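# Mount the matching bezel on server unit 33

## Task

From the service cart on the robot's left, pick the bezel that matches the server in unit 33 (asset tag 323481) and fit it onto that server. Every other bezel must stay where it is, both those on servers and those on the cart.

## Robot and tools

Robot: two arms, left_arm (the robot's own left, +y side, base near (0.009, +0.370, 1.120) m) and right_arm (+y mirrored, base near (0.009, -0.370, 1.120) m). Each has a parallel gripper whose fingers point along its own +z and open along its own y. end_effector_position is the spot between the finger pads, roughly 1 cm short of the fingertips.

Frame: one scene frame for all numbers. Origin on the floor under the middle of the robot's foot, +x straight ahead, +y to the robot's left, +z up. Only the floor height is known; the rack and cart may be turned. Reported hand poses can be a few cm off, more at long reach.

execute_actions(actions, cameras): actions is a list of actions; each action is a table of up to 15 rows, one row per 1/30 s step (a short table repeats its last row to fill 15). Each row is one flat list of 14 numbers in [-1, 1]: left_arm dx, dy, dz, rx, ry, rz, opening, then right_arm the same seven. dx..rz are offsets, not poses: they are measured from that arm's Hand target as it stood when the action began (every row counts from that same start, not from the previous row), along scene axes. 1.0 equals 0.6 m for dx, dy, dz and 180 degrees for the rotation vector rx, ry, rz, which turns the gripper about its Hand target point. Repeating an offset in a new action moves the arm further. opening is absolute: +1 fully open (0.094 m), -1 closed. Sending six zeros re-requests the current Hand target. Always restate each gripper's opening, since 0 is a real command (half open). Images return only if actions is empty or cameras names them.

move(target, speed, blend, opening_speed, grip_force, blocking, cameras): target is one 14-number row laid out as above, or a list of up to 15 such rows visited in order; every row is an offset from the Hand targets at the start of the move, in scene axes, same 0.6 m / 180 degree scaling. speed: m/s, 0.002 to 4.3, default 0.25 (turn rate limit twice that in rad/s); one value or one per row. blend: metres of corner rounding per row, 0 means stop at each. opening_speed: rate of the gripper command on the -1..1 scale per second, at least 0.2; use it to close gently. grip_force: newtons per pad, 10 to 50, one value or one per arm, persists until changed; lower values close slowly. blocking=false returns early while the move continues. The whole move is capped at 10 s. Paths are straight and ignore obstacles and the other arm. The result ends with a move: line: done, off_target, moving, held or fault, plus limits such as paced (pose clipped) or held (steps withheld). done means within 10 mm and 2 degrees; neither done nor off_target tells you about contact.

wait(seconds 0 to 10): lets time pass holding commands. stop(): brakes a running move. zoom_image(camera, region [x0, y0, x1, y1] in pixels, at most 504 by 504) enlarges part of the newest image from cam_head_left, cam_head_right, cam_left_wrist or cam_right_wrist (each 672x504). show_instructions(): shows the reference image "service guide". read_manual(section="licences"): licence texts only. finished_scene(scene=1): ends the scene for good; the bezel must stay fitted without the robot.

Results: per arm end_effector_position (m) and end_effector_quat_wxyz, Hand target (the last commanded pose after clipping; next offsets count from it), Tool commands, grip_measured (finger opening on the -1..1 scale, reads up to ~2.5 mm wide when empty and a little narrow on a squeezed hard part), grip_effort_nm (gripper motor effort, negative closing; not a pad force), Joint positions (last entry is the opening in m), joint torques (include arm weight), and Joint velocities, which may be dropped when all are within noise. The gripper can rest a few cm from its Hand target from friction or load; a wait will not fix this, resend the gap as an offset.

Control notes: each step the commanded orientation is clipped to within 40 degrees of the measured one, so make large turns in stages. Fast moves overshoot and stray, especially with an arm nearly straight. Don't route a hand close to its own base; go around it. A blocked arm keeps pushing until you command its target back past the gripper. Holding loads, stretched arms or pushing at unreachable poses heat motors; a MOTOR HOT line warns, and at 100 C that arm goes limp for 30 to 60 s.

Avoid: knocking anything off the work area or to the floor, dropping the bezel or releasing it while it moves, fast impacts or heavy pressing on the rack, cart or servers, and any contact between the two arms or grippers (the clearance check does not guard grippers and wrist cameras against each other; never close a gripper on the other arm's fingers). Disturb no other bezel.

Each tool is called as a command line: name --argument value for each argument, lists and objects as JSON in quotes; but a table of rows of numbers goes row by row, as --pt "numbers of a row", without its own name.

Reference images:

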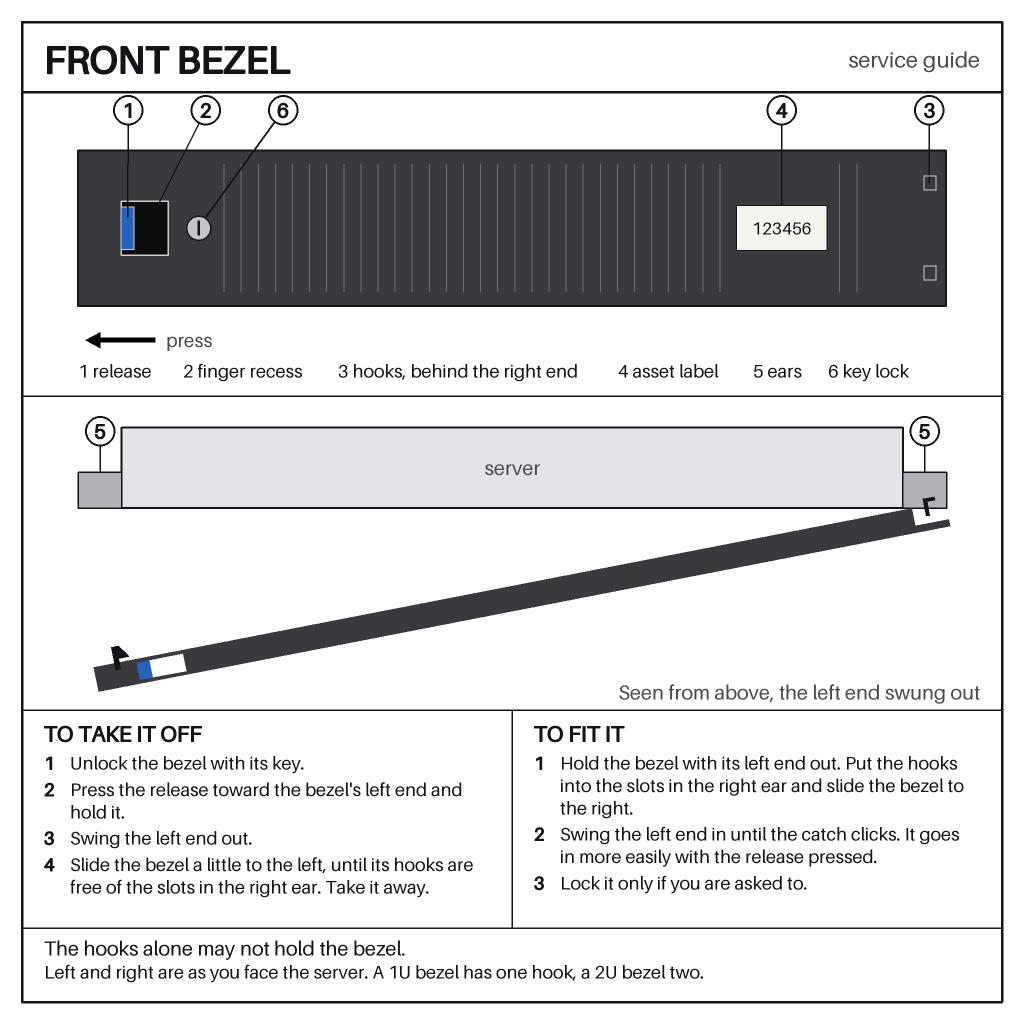

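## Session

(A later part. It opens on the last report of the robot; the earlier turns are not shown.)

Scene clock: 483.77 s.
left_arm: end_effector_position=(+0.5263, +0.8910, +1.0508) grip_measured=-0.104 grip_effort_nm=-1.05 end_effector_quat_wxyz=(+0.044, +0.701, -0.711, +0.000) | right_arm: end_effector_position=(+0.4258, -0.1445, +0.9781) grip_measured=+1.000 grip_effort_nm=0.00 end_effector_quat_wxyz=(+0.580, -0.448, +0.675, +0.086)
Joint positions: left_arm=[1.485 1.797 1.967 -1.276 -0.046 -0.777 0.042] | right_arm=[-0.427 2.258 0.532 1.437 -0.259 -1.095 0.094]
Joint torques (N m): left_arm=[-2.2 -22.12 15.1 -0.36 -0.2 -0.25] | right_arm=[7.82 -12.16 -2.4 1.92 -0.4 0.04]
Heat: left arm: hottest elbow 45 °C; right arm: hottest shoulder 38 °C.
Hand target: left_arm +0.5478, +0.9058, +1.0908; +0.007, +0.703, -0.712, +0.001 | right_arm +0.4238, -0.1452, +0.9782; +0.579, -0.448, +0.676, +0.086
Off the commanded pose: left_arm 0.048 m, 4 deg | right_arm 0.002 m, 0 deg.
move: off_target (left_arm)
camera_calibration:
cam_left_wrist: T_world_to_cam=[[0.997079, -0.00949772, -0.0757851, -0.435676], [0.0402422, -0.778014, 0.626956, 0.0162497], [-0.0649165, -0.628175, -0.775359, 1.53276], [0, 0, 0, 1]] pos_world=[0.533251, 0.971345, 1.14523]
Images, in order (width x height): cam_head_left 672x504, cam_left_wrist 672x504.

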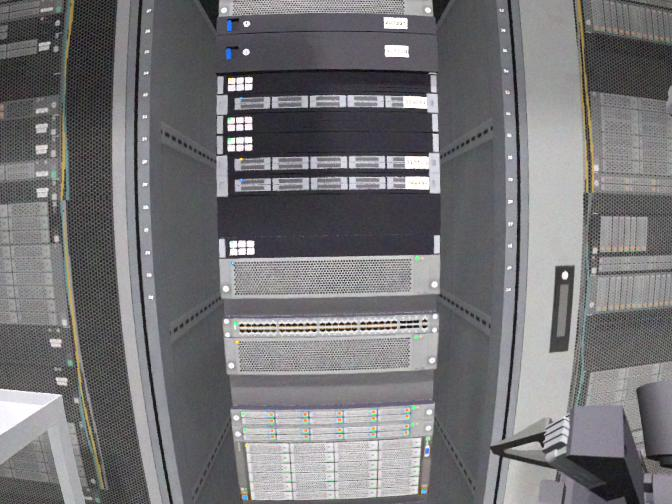

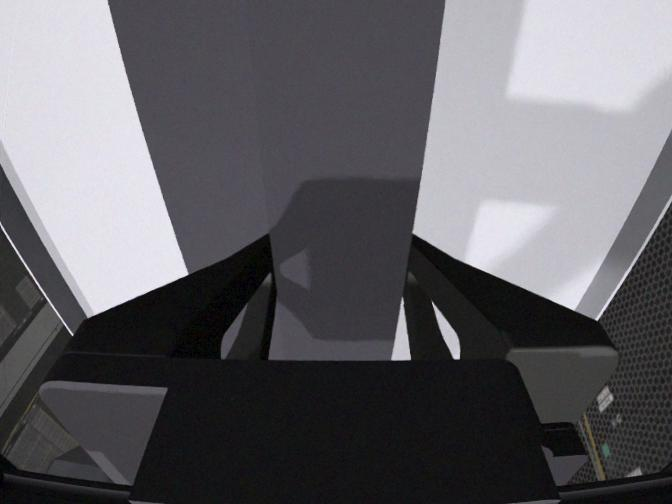

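move --pt "-0.05 -0.33 0.33 0 0 0 -0.2 0 0 0 0 0 0 1" --pt "0.0 -0.75 0.55 0 -0.25 0 -0.2 0 0 0 0 0 0 1" --cameras '["cam_head_left","cam_left_wrist"]' --speed 0.15 --blend 0.05

Scene clock: 509.03 s.
left_arm: end_effector_position=(+0.5445, +0.4533, +1.3995) grip_measured=-0.104 grip_effort_nm=-1.05 end_effector_quat_wxyz=(-0.255, +0.642, -0.681, +0.242) | right_arm: end_effector_position=(+0.4258, -0.1445, +0.9781) grip_measured=+1.000 grip_effort_nm=0.00 end_effector_quat_wxyz=(+0.580, -0.448, +0.675, +0.086)
Joint positions: left_arm=[0.268 0.899 1.155 -0.799 -0.646 -1.41 0.042] | right_arm=[-0.427 2.258 0.532 1.437 -0.259 -1.095 0.094]
Joint torques (N m): left_arm=[-5.01 -6.18 11.59 2.51 -0.13 -0.27] | right_arm=[7.65 -12.28 -2.37 1.94 -0.39 0.05]
Heat: left arm: hottest elbow 47 °C; right arm: hottest shoulder 38 °C.
Hand target: left_arm +0.5478, +0.4559, +1.4207; -0.266, +0.649, -0.660, +0.270 | right_arm +0.4238, -0.1452, +0.9782; +0.579, -0.448, +0.676, +0.086
Off the commanded pose: left_arm 0.022 m, 4 deg | right_arm 0.002 m, 0 deg.
move: off_target (left_arm)
camera_calibration:
cam_left_wrist: T_world_to_cam=[[0.759431, -0.050979, 0.648587, -1.29709], [-0.408743, -0.812992, 0.414697, 0.0137305], [0.506155, -0.580039, -0.638249, 1.00475], [0, 0, 0, 1]] pos_world=[0.482103, 0.527832, 1.47686]
Images, in order (width x height): cam_head_left 672x504, cam_left_wrist 672x504.

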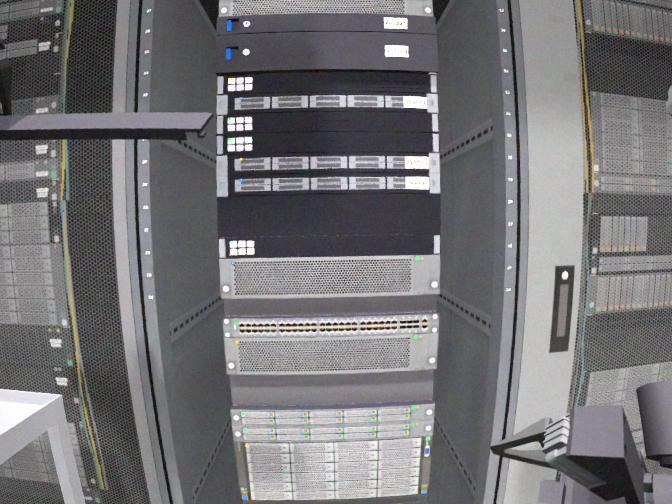

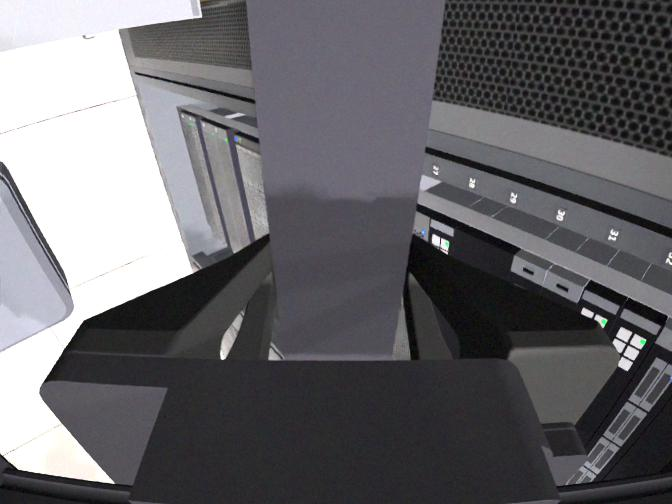

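zoom_image --camera "cam_head_left" --region '[120, 90, 240, 160]'

Scaled by 4.200 from the camera's 672x504 image, which has a finer 960x720 frame.

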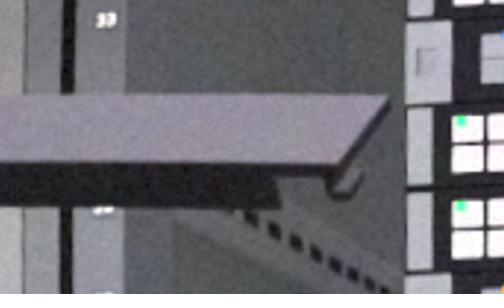

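move --target '[0.253,-0.593,0.16,0.0137,-0.2529,0.0724,-0.2,0,0,0,0,0,0,1]' --cameras '["cam_head_left","cam_head_right","cam_left_wrist"]' --speed 0.15

Scene clock: 572.37 s.
left_arm: end_effector_position=(+0.6931, +0.0975, +1.4696) grip_measured=-0.104 grip_effort_nm=-1.05 end_effector_quat_wxyz=(+0.540, -0.549, +0.477, -0.423) | right_arm: end_effector_position=(+0.4258, -0.1445, +0.9781) grip_measured=+1.000 grip_effort_nm=-0.01 end_effector_quat_wxyz=(+0.580, -0.448, +0.675, +0.086)
Joint positions: left_arm=[-0.167 1.844 1.413 1.07 -0.913 -0.631 0.042] | right_arm=[-0.427 2.258 0.532 1.437 -0.259 -1.095 0.094]
Joint torques (N m): left_arm=[-13.8 -12.57 15.39 1.88 0.97 -0.06] | right_arm=[7.65 -12.1 -2.35 1.92 -0.39 0.05]
Heat: left arm: hottest elbow 48 °C; right arm: hottest shoulder 38 °C.
Hand target: left_arm +0.6996, +0.1001, +1.5166; +0.542, -0.557, +0.436, -0.454 | right_arm +0.4238, -0.1452, +0.9782; +0.579, -0.448, +0.676, +0.086
Off the commanded pose: left_arm 0.048 m, 6 deg | right_arm 0.002 m, 0 deg.
move: off_target (left_arm)
camera_calibration:
cam_left_wrist: T_world_to_cam=[[0.0774875, -0.0292578, 0.996564, -1.51433], [-0.414353, -0.9101, 0.00549859, 0.37086], [0.906812, -0.413355, -0.0826444, -0.342582], [0, 0, 0, 1]] pos_world=[0.581665, 0.151606, 1.47877]
Images, in order (width x height): cam_head_left 672x504, cam_head_right 672x504, cam_left_wrist 672x504.

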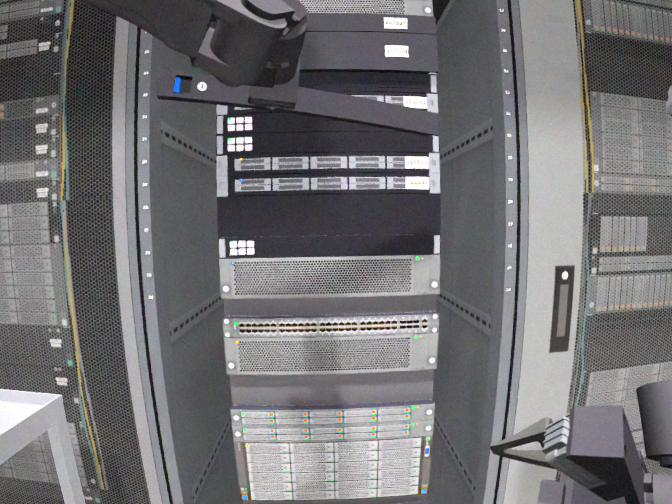

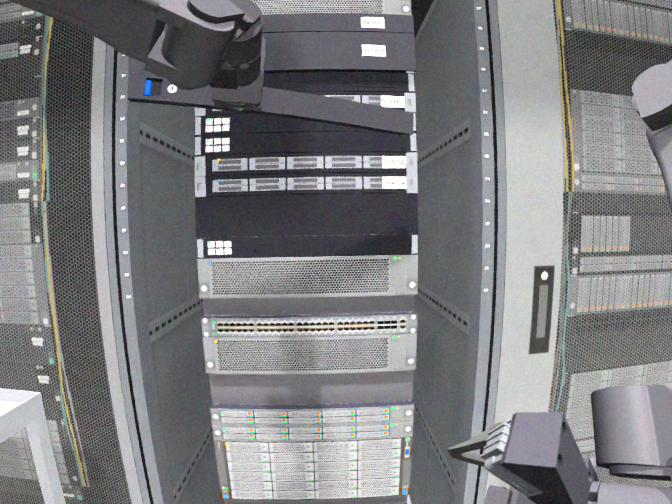

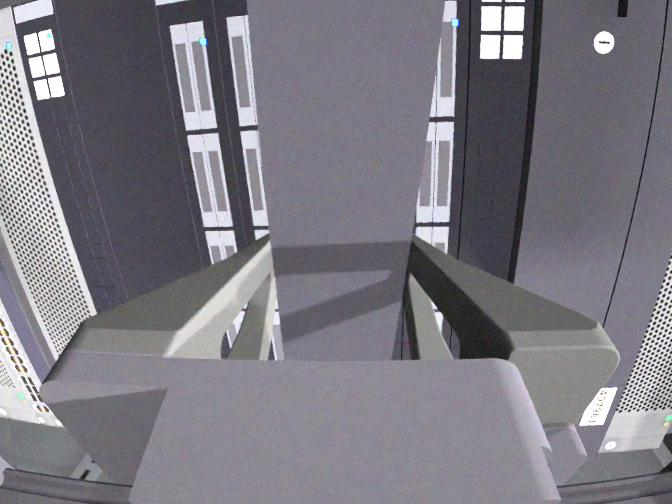

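move --target '[0,0,0,0,0,0,-0.2,0.2,-0.35,0.55,0.15,-0.07,-0.05,1]' --speed 0.25

Scene clock: 613.70 s.
left_arm: end_effector_position=(+0.6931, +0.0975, +1.4696) grip_measured=-0.104 grip_effort_nm=-1.05 end_effector_quat_wxyz=(+0.541, -0.549, +0.477, -0.423) | right_arm: end_effector_position=(+0.5327, -0.3448, +1.2965) grip_measured=+1.000 grip_effort_nm=0.00 end_effector_quat_wxyz=(+0.735, -0.262, +0.607, +0.151)
Joint positions: left_arm=[-0.167 1.844 1.413 1.07 -0.913 -0.631 0.042] | right_arm=[-0.639 1.114 0.494 0.818 -0.609 -0.651 0.094]
Joint torques (N m): left_arm=[-13.86 -12.57 15.38 1.83 0.98 -0.04] | right_arm=[3.25 -10.64 9.69 1.69 -0.38 0.17]
Heat: left arm: hottest elbow 56 °C; right arm: hottest shoulder 38 °C.
Hand target: left_arm +0.6996, +0.1001, +1.5166; +0.542, -0.557, +0.436, -0.454 | right_arm +0.5439, -0.3552, +1.3080; +0.742, -0.254, +0.603, +0.147
Off the commanded pose: left_arm 0.048 m, 6 deg | right_arm 0.019 m, 1 deg.
move: off_target (left_arm, right_arm)

move --target '[0,0,0.08,-0.012,-0.015,0.003,-0.2,0.23,0.075,0.44,0.103,-0.0587,-0.0362,1]' --speed 0.2 --cameras '["all"]'

Scene clock: 638.03 s.
left_arm: end_effector_position=(+0.6970, +0.0978, +1.5163) grip_measured=-0.104 grip_effort_nm=-1.05 end_effector_quat_wxyz=(+0.545, -0.552, +0.450, -0.442) | right_arm: end_effector_position=(+0.6715, -0.3101, +1.5554) grip_measured=+1.000 grip_effort_nm=-0.01 end_effector_quat_wxyz=(+0.828, -0.118, +0.522, +0.169)
Joint positions: left_arm=[-0.199 1.844 1.496 1.072 -0.912 -0.601 0.042] | right_arm=[-0.255 1.233 1.076 0.696 -0.225 -0.512 0.094]
Joint torques (N m): left_arm=[-14.27 -12.34 15.65 1.43 1.04 -0.03] | right_arm=[7.3 -10.75 14.58 1.32 -0.16 0.2]
Heat: left arm: hottest elbow 57 °C; right arm: hottest shoulder 38 °C.
Hand target: left_arm +0.6996, +0.1000, +1.5647; +0.543, -0.559, +0.412, -0.473 | right_arm +0.6817, -0.3102, +1.5723; +0.832, -0.109, +0.514, +0.176
Off the commanded pose: left_arm 0.048 m, 6 deg | right_arm 0.020 m, 2 deg.
move: off_target (left_arm, right_arm)
camera_calibration:
cam_left_wrist: T_world_to_cam=[[0.0271524, 0.0107253, 0.999574, -1.53469], [-0.400608, -0.916015, 0.0207108, 0.340399], [0.915847, -0.401, -0.0205754, -0.443818], [0, 0, 0, 1]] pos_world=[0.584506, 0.1503, 1.51786]
cam_right_wrist: T_world_to_cam=[[0.397196, -0.917308, 0.0279521, -0.595096], [-0.137822, -0.0897344, -0.986384, 1.60396], [0.907326, 0.387936, -0.162068, -0.110708], [0, 0, 0, 1]] pos_world=[0.557879, -0.359009, 1.58081]

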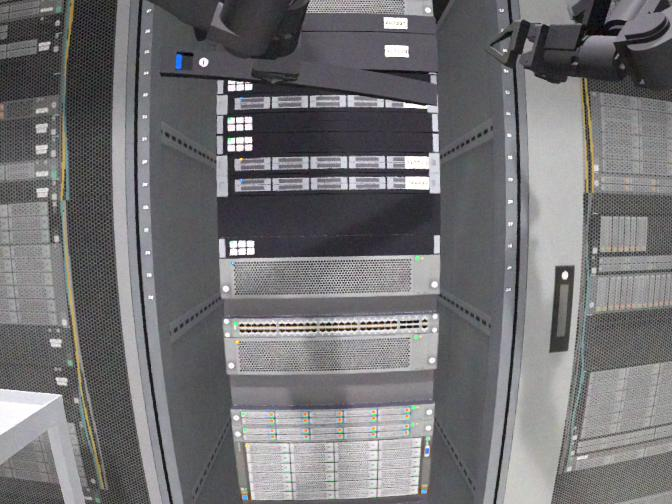

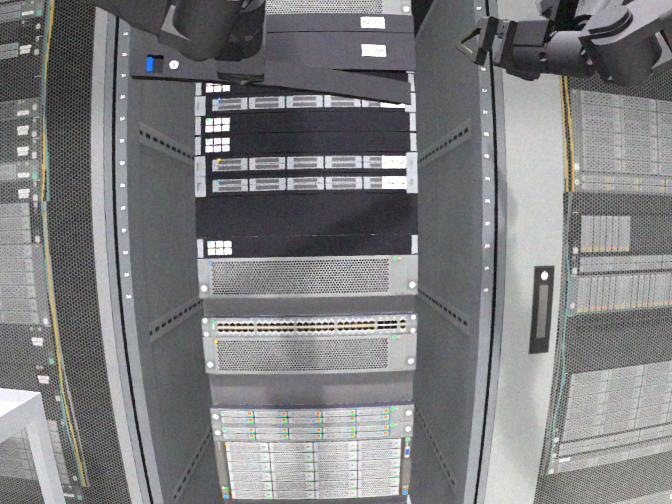

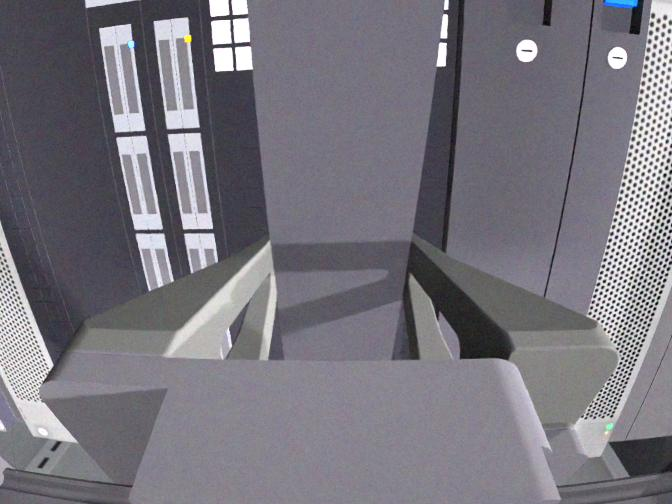

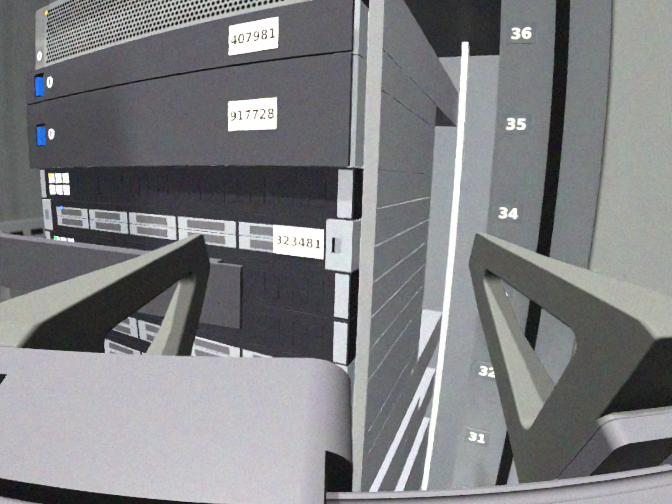

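zoom_image --camera "cam_right_wrist" --region '[140, 190, 380, 370]'

Scaled by 2.100 from the camera's 672x504 image, which has a finer 960x720 frame.

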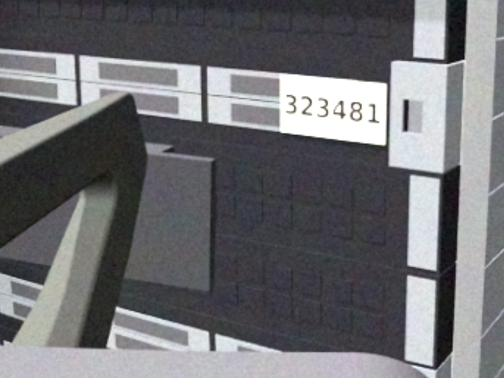

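move --target '[0,0,0.03,-0.011,-0.008,0.001,-0.2,-0.03,-0.057,0.003,-0.0531,0.1026,0.0389,1]' --speed 0.15 --cameras '["cam_left_wrist","cam_right_wrist"]'

Scene clock: 735.30 s.
left_arm: end_effector_position=(+0.6985, +0.0991, +1.5362) grip_measured=-0.104 grip_effort_nm=-1.05 end_effector_quat_wxyz=(+0.544, -0.556, +0.435, -0.453) | right_arm: end_effector_position=(+0.6564, -0.3222, +1.5448) grip_measured=+1.000 grip_effort_nm=0.00 end_effector_quat_wxyz=(+0.696, -0.188, +0.659, +0.215)
Joint positions: left_arm=[-0.21 1.844 1.532 1.072 -0.908 -0.601 0.042] | right_arm=[-0.255 1.087 1.186 0.028 -0.168 -0.511 0.094]
Joint torques (N m): left_arm=[-14.45 -12.16 15.72 1.39 1.06 -0.15] | right_arm=[4.95 -11.46 15.15 1.46 -0.24 -0.16]
Heat: left arm: hottest elbow 55 °C; right arm: hottest elbow 40 °C.
Hand target: left_arm +0.6996, +0.1001, +1.5827; +0.539, -0.563, +0.396, -0.486 | right_arm +0.6638, -0.3443, +1.5741; +0.715, -0.179, +0.646, +0.198
Off the commanded pose: left_arm 0.047 m, 6 deg | right_arm 0.038 m, 3 deg.
move: off_target (left_arm, right_arm)
camera_calibration:
cam_left_wrist: T_world_to_cam=[[0.00166415, 0.0390023, 0.999238, -1.53901], [-0.395685, -0.917661, 0.0364772, 0.314303], [0.918385, -0.395444, 0.0139055, -0.499568], [0, 0, 0, 1]] pos_world=[0.585722, 0.150897, 1.53332]
cam_right_wrist: T_world_to_cam=[[0.544489, -0.838688, -0.0115688, -0.610124], [-0.439126, -0.273281, -0.855854, 1.52728], [0.714633, 0.471083, -0.517088, 0.607624], [0, 0, 0, 1]] pos_world=[0.568646, -0.380568, 1.61427]
Images, in order (width x height): cam_left_wrist 672x504, cam_right_wrist 672x504.

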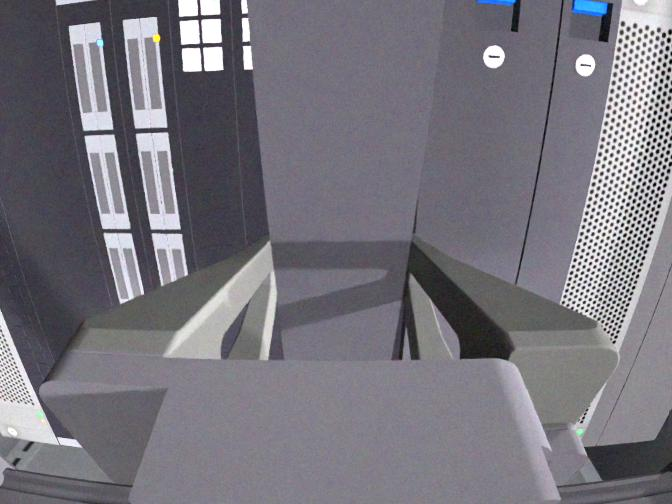

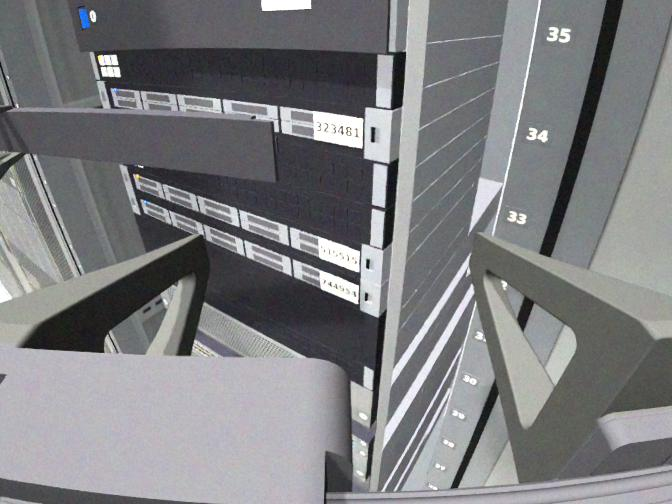

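zoom_image --camera "cam_right_wrist" --region '[200, 70, 440, 220]'

Scaled by 2.100 from the camera's 672x504 image, which has a finer 960x720 frame.

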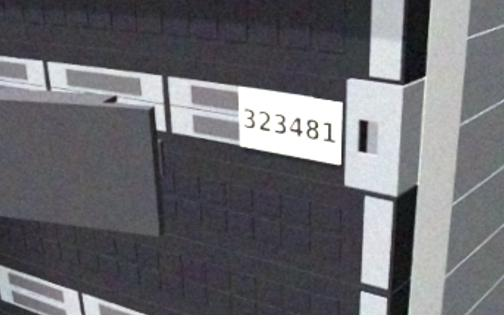

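zoom_image --camera "cam_right_wrist" --region '[340, 90, 420, 180]'

zoom_image --camera "cam_right_wrist" --region '[240, 100, 300, 190]'

Scaled by 5.600 from the camera's 672x504 image, which has a finer 960x720 frame.

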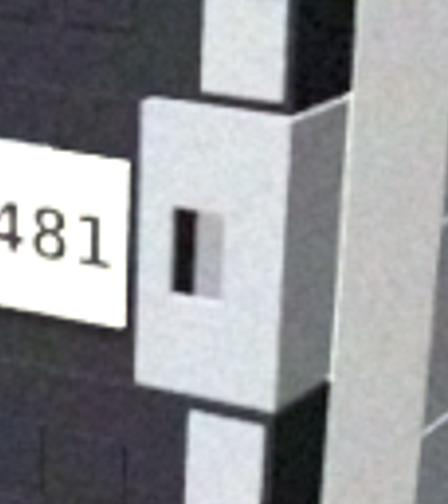

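Scaled by 5.600 from the camera's 672x504 image, which has a finer 960x720 frame.

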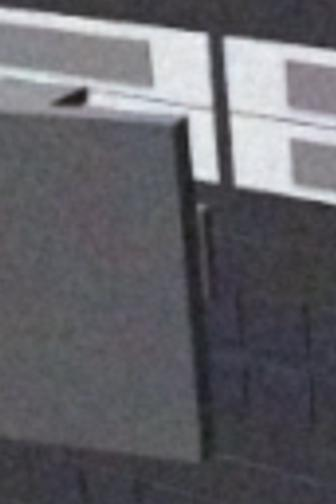

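execute_actions --actions '[]'

zoom_image --camera "cam_head_left" --region '[370, 60, 450, 120]'

zoom_image --camera "cam_head_right" --region '[350, 60, 430, 120]'

Scene clock: 804.77 s.
left_arm: end_effector_position=(+0.6985, +0.0991, +1.5362) grip_measured=-0.104 grip_effort_nm=-1.05 end_effector_quat_wxyz=(+0.544, -0.556, +0.435, -0.453) | right_arm: end_effector_position=(+0.6564, -0.3222, +1.5448) grip_measured=+1.000 grip_effort_nm=-0.01 end_effector_quat_wxyz=(+0.696, -0.188, +0.659, +0.215)
Joint positions: left_arm=[-0.21 1.844 1.532 1.072 -0.908 -0.601 0.042] | right_arm=[-0.255 1.087 1.186 0.028 -0.168 -0.511 0.094]
Joint velocities: within noise
Joint torques (N m): left_arm=[-14.51 -12.1 15.69 1.33 1.06 -0.15] | right_arm=[4.89 -11.75 15.16 1.44 -0.24 -0.18]
Heat: left arm: hottest elbow 63 °C; right arm: hottest elbow 49 °C.
Hand target: left_arm +0.6996, +0.1001, +1.5827; +0.539, -0.563, +0.396, -0.486 | right_arm +0.6638, -0.3443, +1.5741; +0.715, -0.179, +0.646, +0.198
Tool commands: left_gripper/opening=-0.2 right_gripper/opening=+1.0
Off the commanded pose: left_arm 0.047 m, 6 deg | right_arm 0.038 m, 3 deg.
camera_calibration:
cam_left_wrist: T_world_to_cam=[[0.00166415, 0.0390023, 0.999238, -1.53901], [-0.395685, -0.917661, 0.0364772, 0.314303], [0.918385, -0.395444, 0.0139055, -0.499568], [0, 0, 0, 1]] pos_world=[0.585722, 0.150897, 1.53332]
cam_right_wrist: T_world_to_cam=[[0.544489, -0.838688, -0.0115688, -0.610124], [-0.439126, -0.273281, -0.855854, 1.52728], [0.714633, 0.471083, -0.517088, 0.607624], [0, 0, 0, 1]] pos_world=[0.568646, -0.380568, 1.61427]

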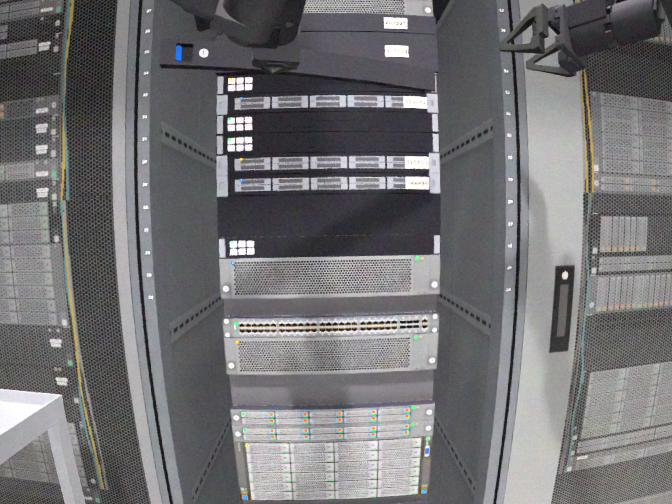

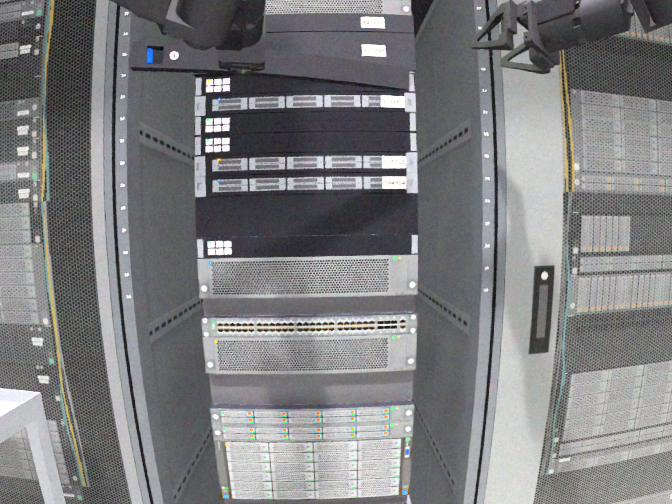

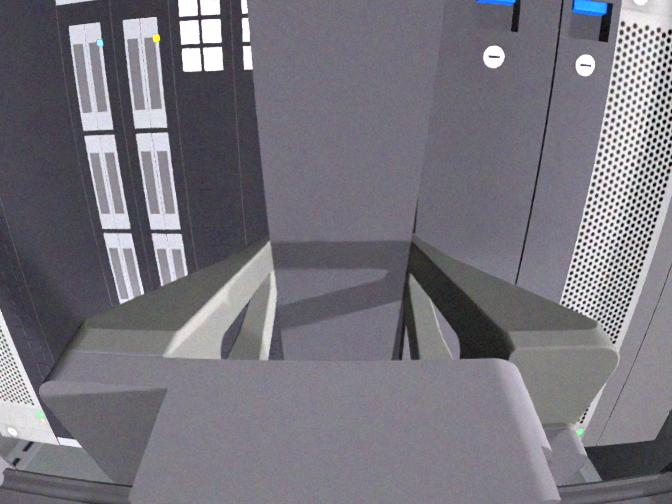

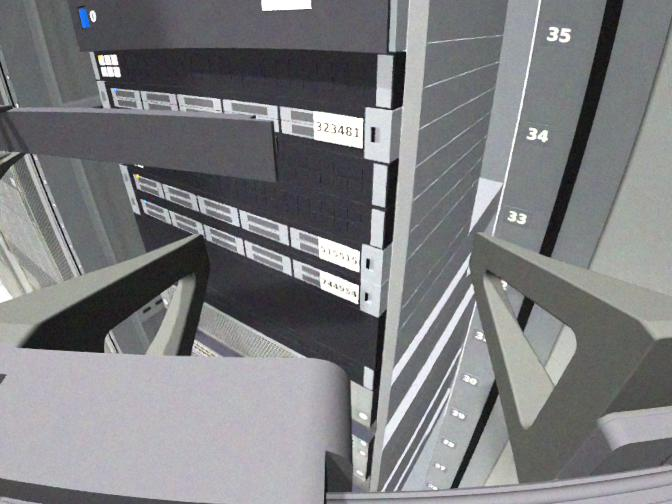

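Scaled by 6.300 from the camera's 672x504 image, which has a finer 960x720 frame.

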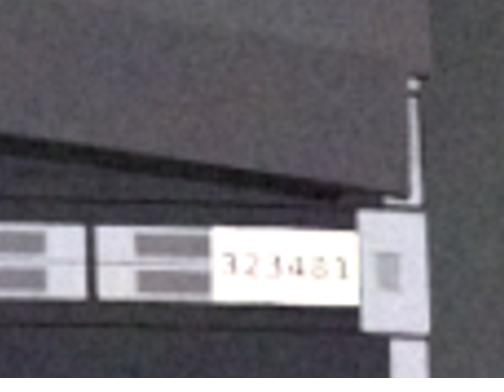

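Scaled by 6.300 from the camera's 672x504 image, which has a finer 960x720 frame.

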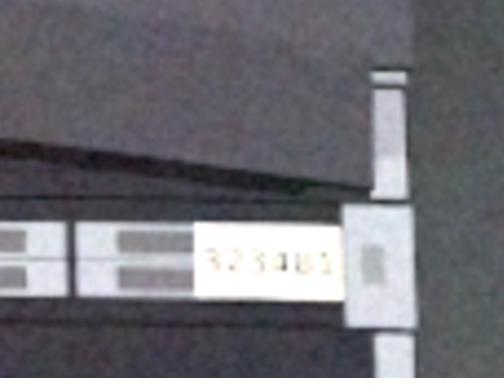

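move --target '[0.1,-0.043,-0.02,-0.006,0,0,-0.2,0,0,0,0,0,0,1]' --speed 0.1 --cameras '["cam_right_wrist"]'

zoom_image --camera "cam_right_wrist" --region '[290, 80, 410, 200]'

Scene clock: 817.10 s.
left_arm: end_effector_position=(+0.7441, +0.0575, +1.5375) grip_measured=-0.104 grip_effort_nm=-1.05 end_effector_quat_wxyz=(+0.536, -0.554, +0.430, -0.470) | right_arm: end_effector_position=(+0.6564, -0.3222, +1.5448) grip_measured=+1.000 grip_effort_nm=0.00 end_effector_quat_wxyz=(+0.696, -0.188, +0.659, +0.215)
Joint positions: left_arm=[-0.191 1.987 1.754 0.96 -0.872 -0.665 0.042] | right_arm=[-0.255 1.087 1.186 0.028 -0.168 -0.511 0.094]
Joint torques (N m): left_arm=[-12.69 -14.1 15.97 0.83 0.98 -0.33] | right_arm=[4.95 -11.75 15.17 1.46 -0.25 -0.16]
Heat: left arm: hottest elbow 63 °C; right arm: hottest elbow 49 °C.
Hand target: left_arm +0.7595, +0.0742, +1.5707; +0.534, -0.568, +0.391, -0.490 | right_arm +0.6638, -0.3443, +1.5741; +0.715, -0.179, +0.646, +0.198
Off the commanded pose: left_arm 0.040 m, 5 deg | right_arm 0.038 m, 3 deg.
move: off_target (left_arm, right_arm)
camera_calibration:
cam_right_wrist: T_world_to_cam=[[0.544489, -0.838688, -0.0115688, -0.610124], [-0.439126, -0.273281, -0.855854, 1.52728], [0.714633, 0.471083, -0.517088, 0.607624], [0, 0, 0, 1]] pos_world=[0.568646, -0.380568, 1.61427]
Images, in order (width x height): cam_right_wrist 672x504.

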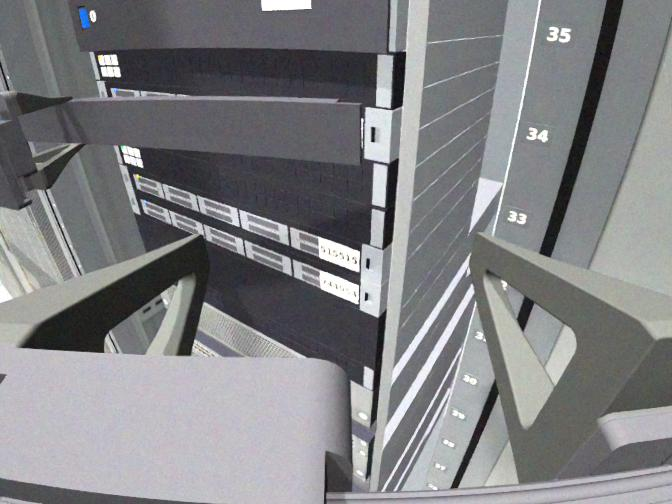

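Scaled by 4.200 from the camera's 672x504 image, which has a finer 960x720 frame.

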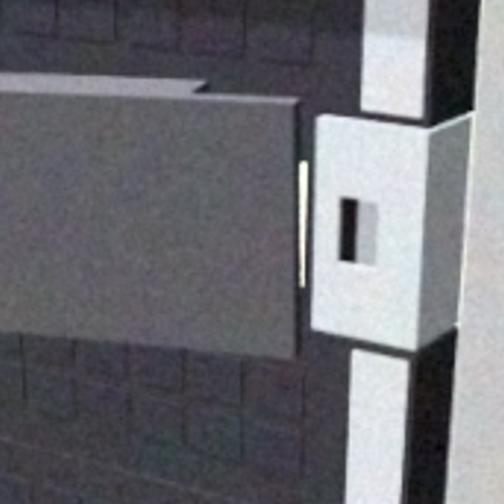

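move --target '[0.03,0.015,-0.03,0.003,0.0067,0.006,-0.2,0,0,0,0,0,0,1]' --speed 0.08 --cameras '["cam_right_wrist"]'

zoom_image --camera "cam_right_wrist" --region '[290, 80, 410, 200]'

Scene clock: 847.63 s.
left_arm: end_effector_position=(+0.7628, +0.0667, +1.5165) grip_measured=-0.104 grip_effort_nm=-1.05 end_effector_quat_wxyz=(+0.539, -0.560, +0.435, -0.455) | right_arm: end_effector_position=(+0.6564, -0.3222, +1.5448) grip_measured=+1.000 grip_effort_nm=0.00 end_effector_quat_wxyz=(+0.696, -0.188, +0.659, +0.215)
Joint positions: left_arm=[-0.153 2.005 1.769 0.937 -0.872 -0.681 0.042] | right_arm=[-0.255 1.087 1.186 0.028 -0.168 -0.511 0.094]
Joint torques (N m): left_arm=[-13.22 -14.68 16.12 0.88 0.95 -0.33] | right_arm=[5.07 -11.63 15.12 1.48 -0.23 -0.16]
Heat: left arm: hottest elbow 57 °C; right arm: hottest elbow 50 °C.
Hand target: left_arm +0.7776, +0.0834, +1.5527; +0.537, -0.574, +0.393, -0.477 | right_arm +0.6638, -0.3443, +1.5741; +0.715, -0.179, +0.646, +0.198
Off the commanded pose: left_arm 0.042 m, 6 deg | right_arm 0.038 m, 3 deg.
move: off_target (left_arm, right_arm)
camera_calibration:
cam_right_wrist: T_world_to_cam=[[0.544489, -0.838688, -0.0115688, -0.610124], [-0.439126, -0.273281, -0.855854, 1.52728], [0.714633, 0.471083, -0.517088, 0.607624], [0, 0, 0, 1]] pos_world=[0.568646, -0.380568, 1.61427]
Images, in order (width x height): cam_right_wrist 672x504.

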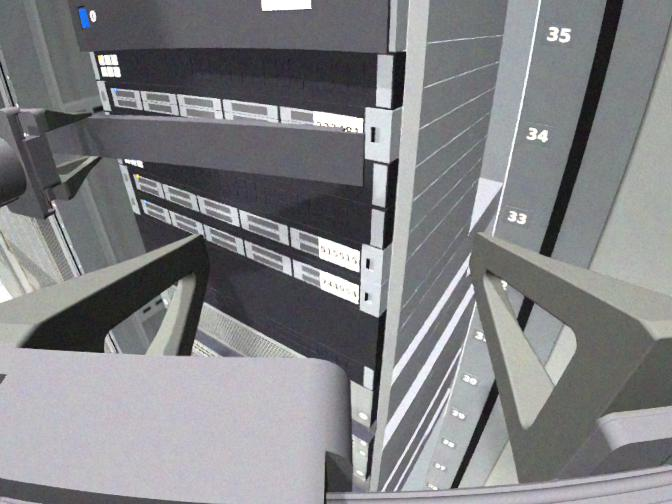

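Scaled by 4.200 from the camera's 672x504 image, which has a finer 960x720 frame.

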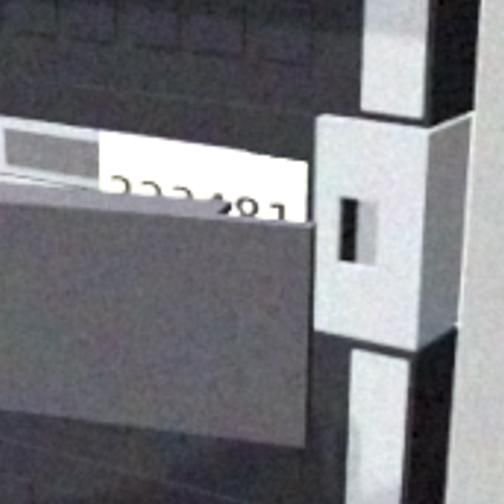

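zoom_image --camera "cam_right_wrist" --region '[60, 70, 410, 200]'

Scaled by 1.440 from the camera's 672x504 image, which has a finer 960x720 frame.

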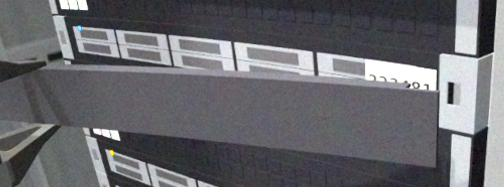

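zoom_image --camera "cam_right_wrist" --region '[80, 90, 200, 180]'

Scaled by 4.200 from the camera's 672x504 image, which has a finer 960x720 frame.

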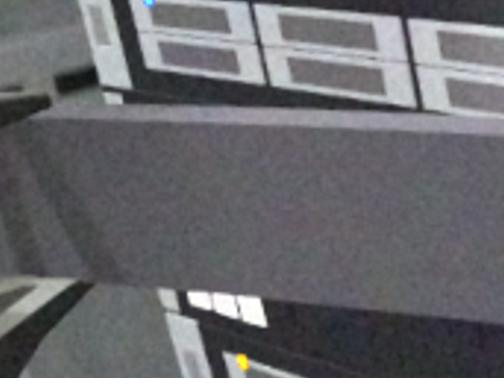

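move --target '[0,-0.007,0.022,0.003,0,0,-0.2,0,0,0,0,0,0,1]' --speed 0.08 --cameras '["cam_right_wrist"]'

zoom_image --camera "cam_right_wrist" --region '[290, 80, 410, 200]'

Scene clock: 939.20 s.
left_arm: end_effector_position=(+0.7700, +0.0681, +1.5267) grip_measured=-0.104 grip_effort_nm=-1.05 end_effector_quat_wxyz=(+0.539, -0.564, +0.428, -0.456) | right_arm: end_effector_position=(+0.6564, -0.3222, +1.5448) grip_measured=+1.000 grip_effort_nm=-0.01 end_effector_quat_wxyz=(+0.696, -0.188, +0.659, +0.215)
Joint positions: left_arm=[-0.153 2.016 1.815 0.918 -0.874 -0.681 0.042] | right_arm=[-0.255 1.087 1.186 0.028 -0.168 -0.511 0.094]
Joint torques (N m): left_arm=[-14.51 -14.92 15.79 0.84 0.76 -0.07] | right_arm=[4.89 -11.52 15.16 1.5 -0.23 -0.15]
Heat: left arm: hottest elbow 62 °C; right arm: hottest elbow 52 °C.
Hand target: left_arm +0.7776, +0.0792, +1.5660; +0.540, -0.571, +0.396, -0.475 | right_arm +0.6638, -0.3443, +1.5741; +0.715, -0.179, +0.646, +0.198
Off the commanded pose: left_arm 0.042 m, 4 deg | right_arm 0.038 m, 3 deg.
move: off_target (left_arm, right_arm)
camera_calibration:
cam_right_wrist: T_world_to_cam=[[0.544489, -0.838688, -0.0115688, -0.610124], [-0.439126, -0.273281, -0.855854, 1.52728], [0.714633, 0.471083, -0.517088, 0.607624], [0, 0, 0, 1]] pos_world=[0.568646, -0.380568, 1.61427]
Images, in order (width x height): cam_right_wrist 672x504.

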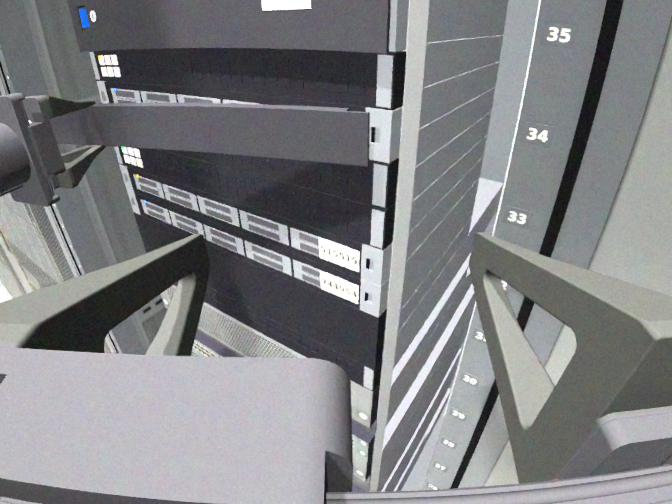

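Scaled by 4.200 from the camera's 672x504 image, which has a finer 960x720 frame.

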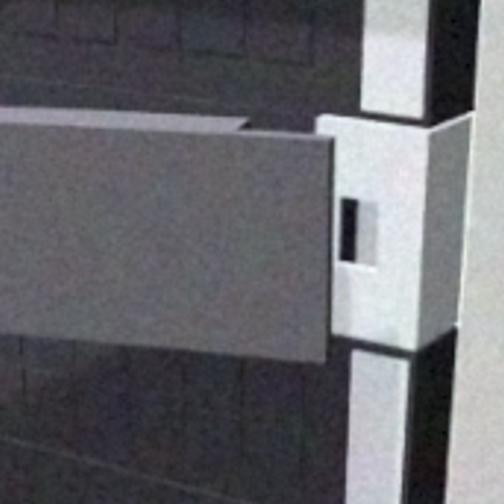

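move --target '[-0.008,-0.02,0,0,0,0,-0.2,0,0,0,0,0,0,1]' --speed 0.08

Scene clock: 951.97 s.
left_arm: end_effector_position=(+0.7708, +0.0598, +1.5170) grip_measured=-0.104 grip_effort_nm=-1.05 end_effector_quat_wxyz=(+0.540, -0.563, +0.436, -0.448) | right_arm: end_effector_position=(+0.6564, -0.3222, +1.5448) grip_measured=+1.000 grip_effort_nm=-0.01 end_effector_quat_wxyz=(+0.696, -0.188, +0.659, +0.215)
Joint positions: left_arm=[-0.153 2.038 1.825 0.918 -0.884 -0.67 0.042] | right_arm=[-0.255 1.087 1.186 0.028 -0.168 -0.511 0.094]
Joint torques (N m): left_arm=[-15.79 -15.15 15.94 1.54 0.75 -0.05] | right_arm=[4.78 -11.63 15.09 1.44 -0.23 -0.14]
Heat: left arm: hottest elbow 61 °C; right arm: hottest elbow 52 °C.
Hand target: left_arm +0.7728, +0.0671, +1.5658; +0.540, -0.571, +0.396, -0.475 | right_arm +0.6638, -0.3443, +1.5741; +0.715, -0.179, +0.646, +0.198
Off the commanded pose: left_arm 0.050 m, 6 deg | right_arm 0.038 m, 3 deg.
move: off_target (left_arm, right_arm)

move --target '[-0.007,0.002,0.02,0,0,0,-0.2,0,0,0,0,0,0,1]' --speed 0.08 --cameras '["cam_right_wrist"]'

zoom_image --camera "cam_right_wrist" --region '[290, 80, 410, 200]'

Scene clock: 959.77 s.
left_arm: end_effector_position=(+0.7687, +0.0583, +1.5176) grip_measured=-0.104 grip_effort_nm=-1.05 end_effector_quat_wxyz=(+0.542, -0.563, +0.440, -0.443) | right_arm: end_effector_position=(+0.6564, -0.3222, +1.5448) grip_measured=+1.000 grip_effort_nm=0.00 end_effector_quat_wxyz=(+0.696, -0.188, +0.659, +0.215)
Joint positions: left_arm=[-0.157 2.038 1.825 0.918 -0.893 -0.657 0.042] | right_arm=[-0.255 1.087 1.186 0.028 -0.168 -0.511 0.094]
Joint torques (N m): left_arm=[-16.67 -15.97 16.24 1.39 0.75 -0.03] | right_arm=[4.95 -11.69 15.21 1.48 -0.23 -0.17]
Heat: left arm: hottest elbow 61 °C; right arm: hottest elbow 52 °C.
Hand target: left_arm +0.7687, +0.0683, +1.5777; +0.540, -0.571, +0.396, -0.475 | right_arm +0.6638, -0.3443, +1.5741; +0.715, -0.179, +0.646, +0.198
Off the commanded pose: left_arm 0.061 m, 6 deg | right_arm 0.038 m, 3 deg.
move: off_target (left_arm, right_arm)
camera_calibration:
cam_right_wrist: T_world_to_cam=[[0.544489, -0.838688, -0.0115688, -0.610124], [-0.439126, -0.273281, -0.855854, 1.52728], [0.714633, 0.471083, -0.517088, 0.607624], [0, 0, 0, 1]] pos_world=[0.568646, -0.380568, 1.61427]
Images, in order (width x height): cam_right_wrist 672x504.

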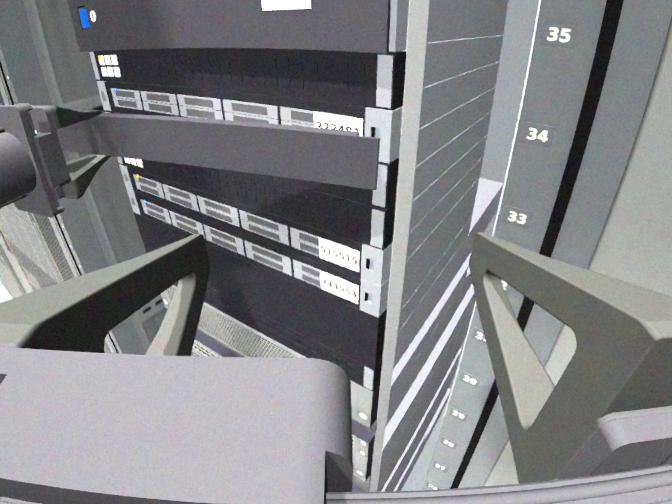

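Scaled by 4.200 from the camera's 672x504 image, which has a finer 960x720 frame.

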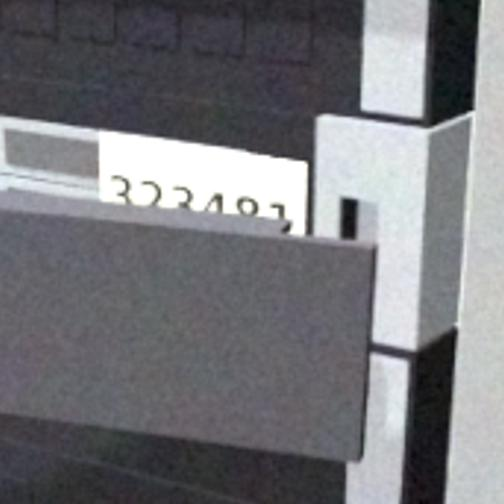

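move --target '[-0.033,0.005,0.02,0.003,0.002,0,-0.2,0,0,0,0,0,0,1]' --speed 0.1 --cameras '["cam_right_wrist"]'

zoom_image --camera "cam_right_wrist" --region '[290, 80, 410, 200]'

Scene clock: 970.87 s.
left_arm: end_effector_position=(+0.7542, +0.0560, +1.5393) grip_measured=-0.104 grip_effort_nm=-1.05 end_effector_quat_wxyz=(+0.543, -0.561, +0.440, -0.443) | right_arm: end_effector_position=(+0.6564, -0.3222, +1.5448) grip_measured=+1.000 grip_effort_nm=-0.01 end_effector_quat_wxyz=(+0.696, -0.188, +0.659, +0.215)
Joint positions: left_arm=[-0.19 2.021 1.825 0.934 -0.915 -0.616 0.042] | right_arm=[-0.255 1.087 1.186 0.028 -0.168 -0.511 0.094]
Joint torques (N m): left_arm=[-15.91 -16.38 13.35 1.76 0.78 -0.05] | right_arm=[5.07 -11.46 15.15 1.51 -0.22 -0.14]
Heat: left arm: hottest elbow 62 °C; right arm: hottest elbow 52 °C.
Hand target: left_arm +0.7487, +0.0712, +1.5899; +0.541, -0.570, +0.400, -0.471 | right_arm +0.6638, -0.3443, +1.5741; +0.715, -0.179, +0.646, +0.198
Off the commanded pose: left_arm 0.053 m, 6 deg | right_arm 0.038 m, 3 deg.
move: off_target (left_arm, right_arm)
camera_calibration:
cam_right_wrist: T_world_to_cam=[[0.544489, -0.838688, -0.0115688, -0.610124], [-0.439126, -0.273281, -0.855854, 1.52728], [0.714633, 0.471083, -0.517088, 0.607624], [0, 0, 0, 1]] pos_world=[0.568646, -0.380568, 1.61427]
Images, in order (width x height): cam_right_wrist 672x504.

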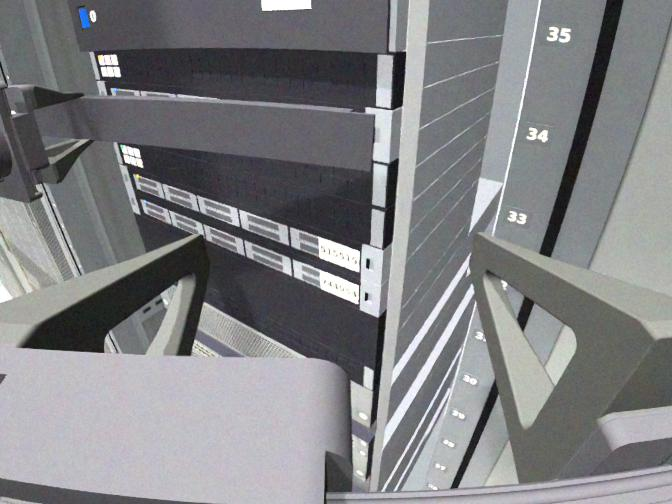

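Scaled by 4.200 from the camera's 672x504 image, which has a finer 960x720 frame.

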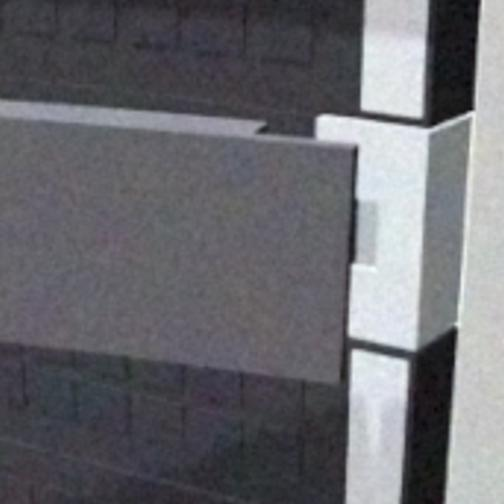

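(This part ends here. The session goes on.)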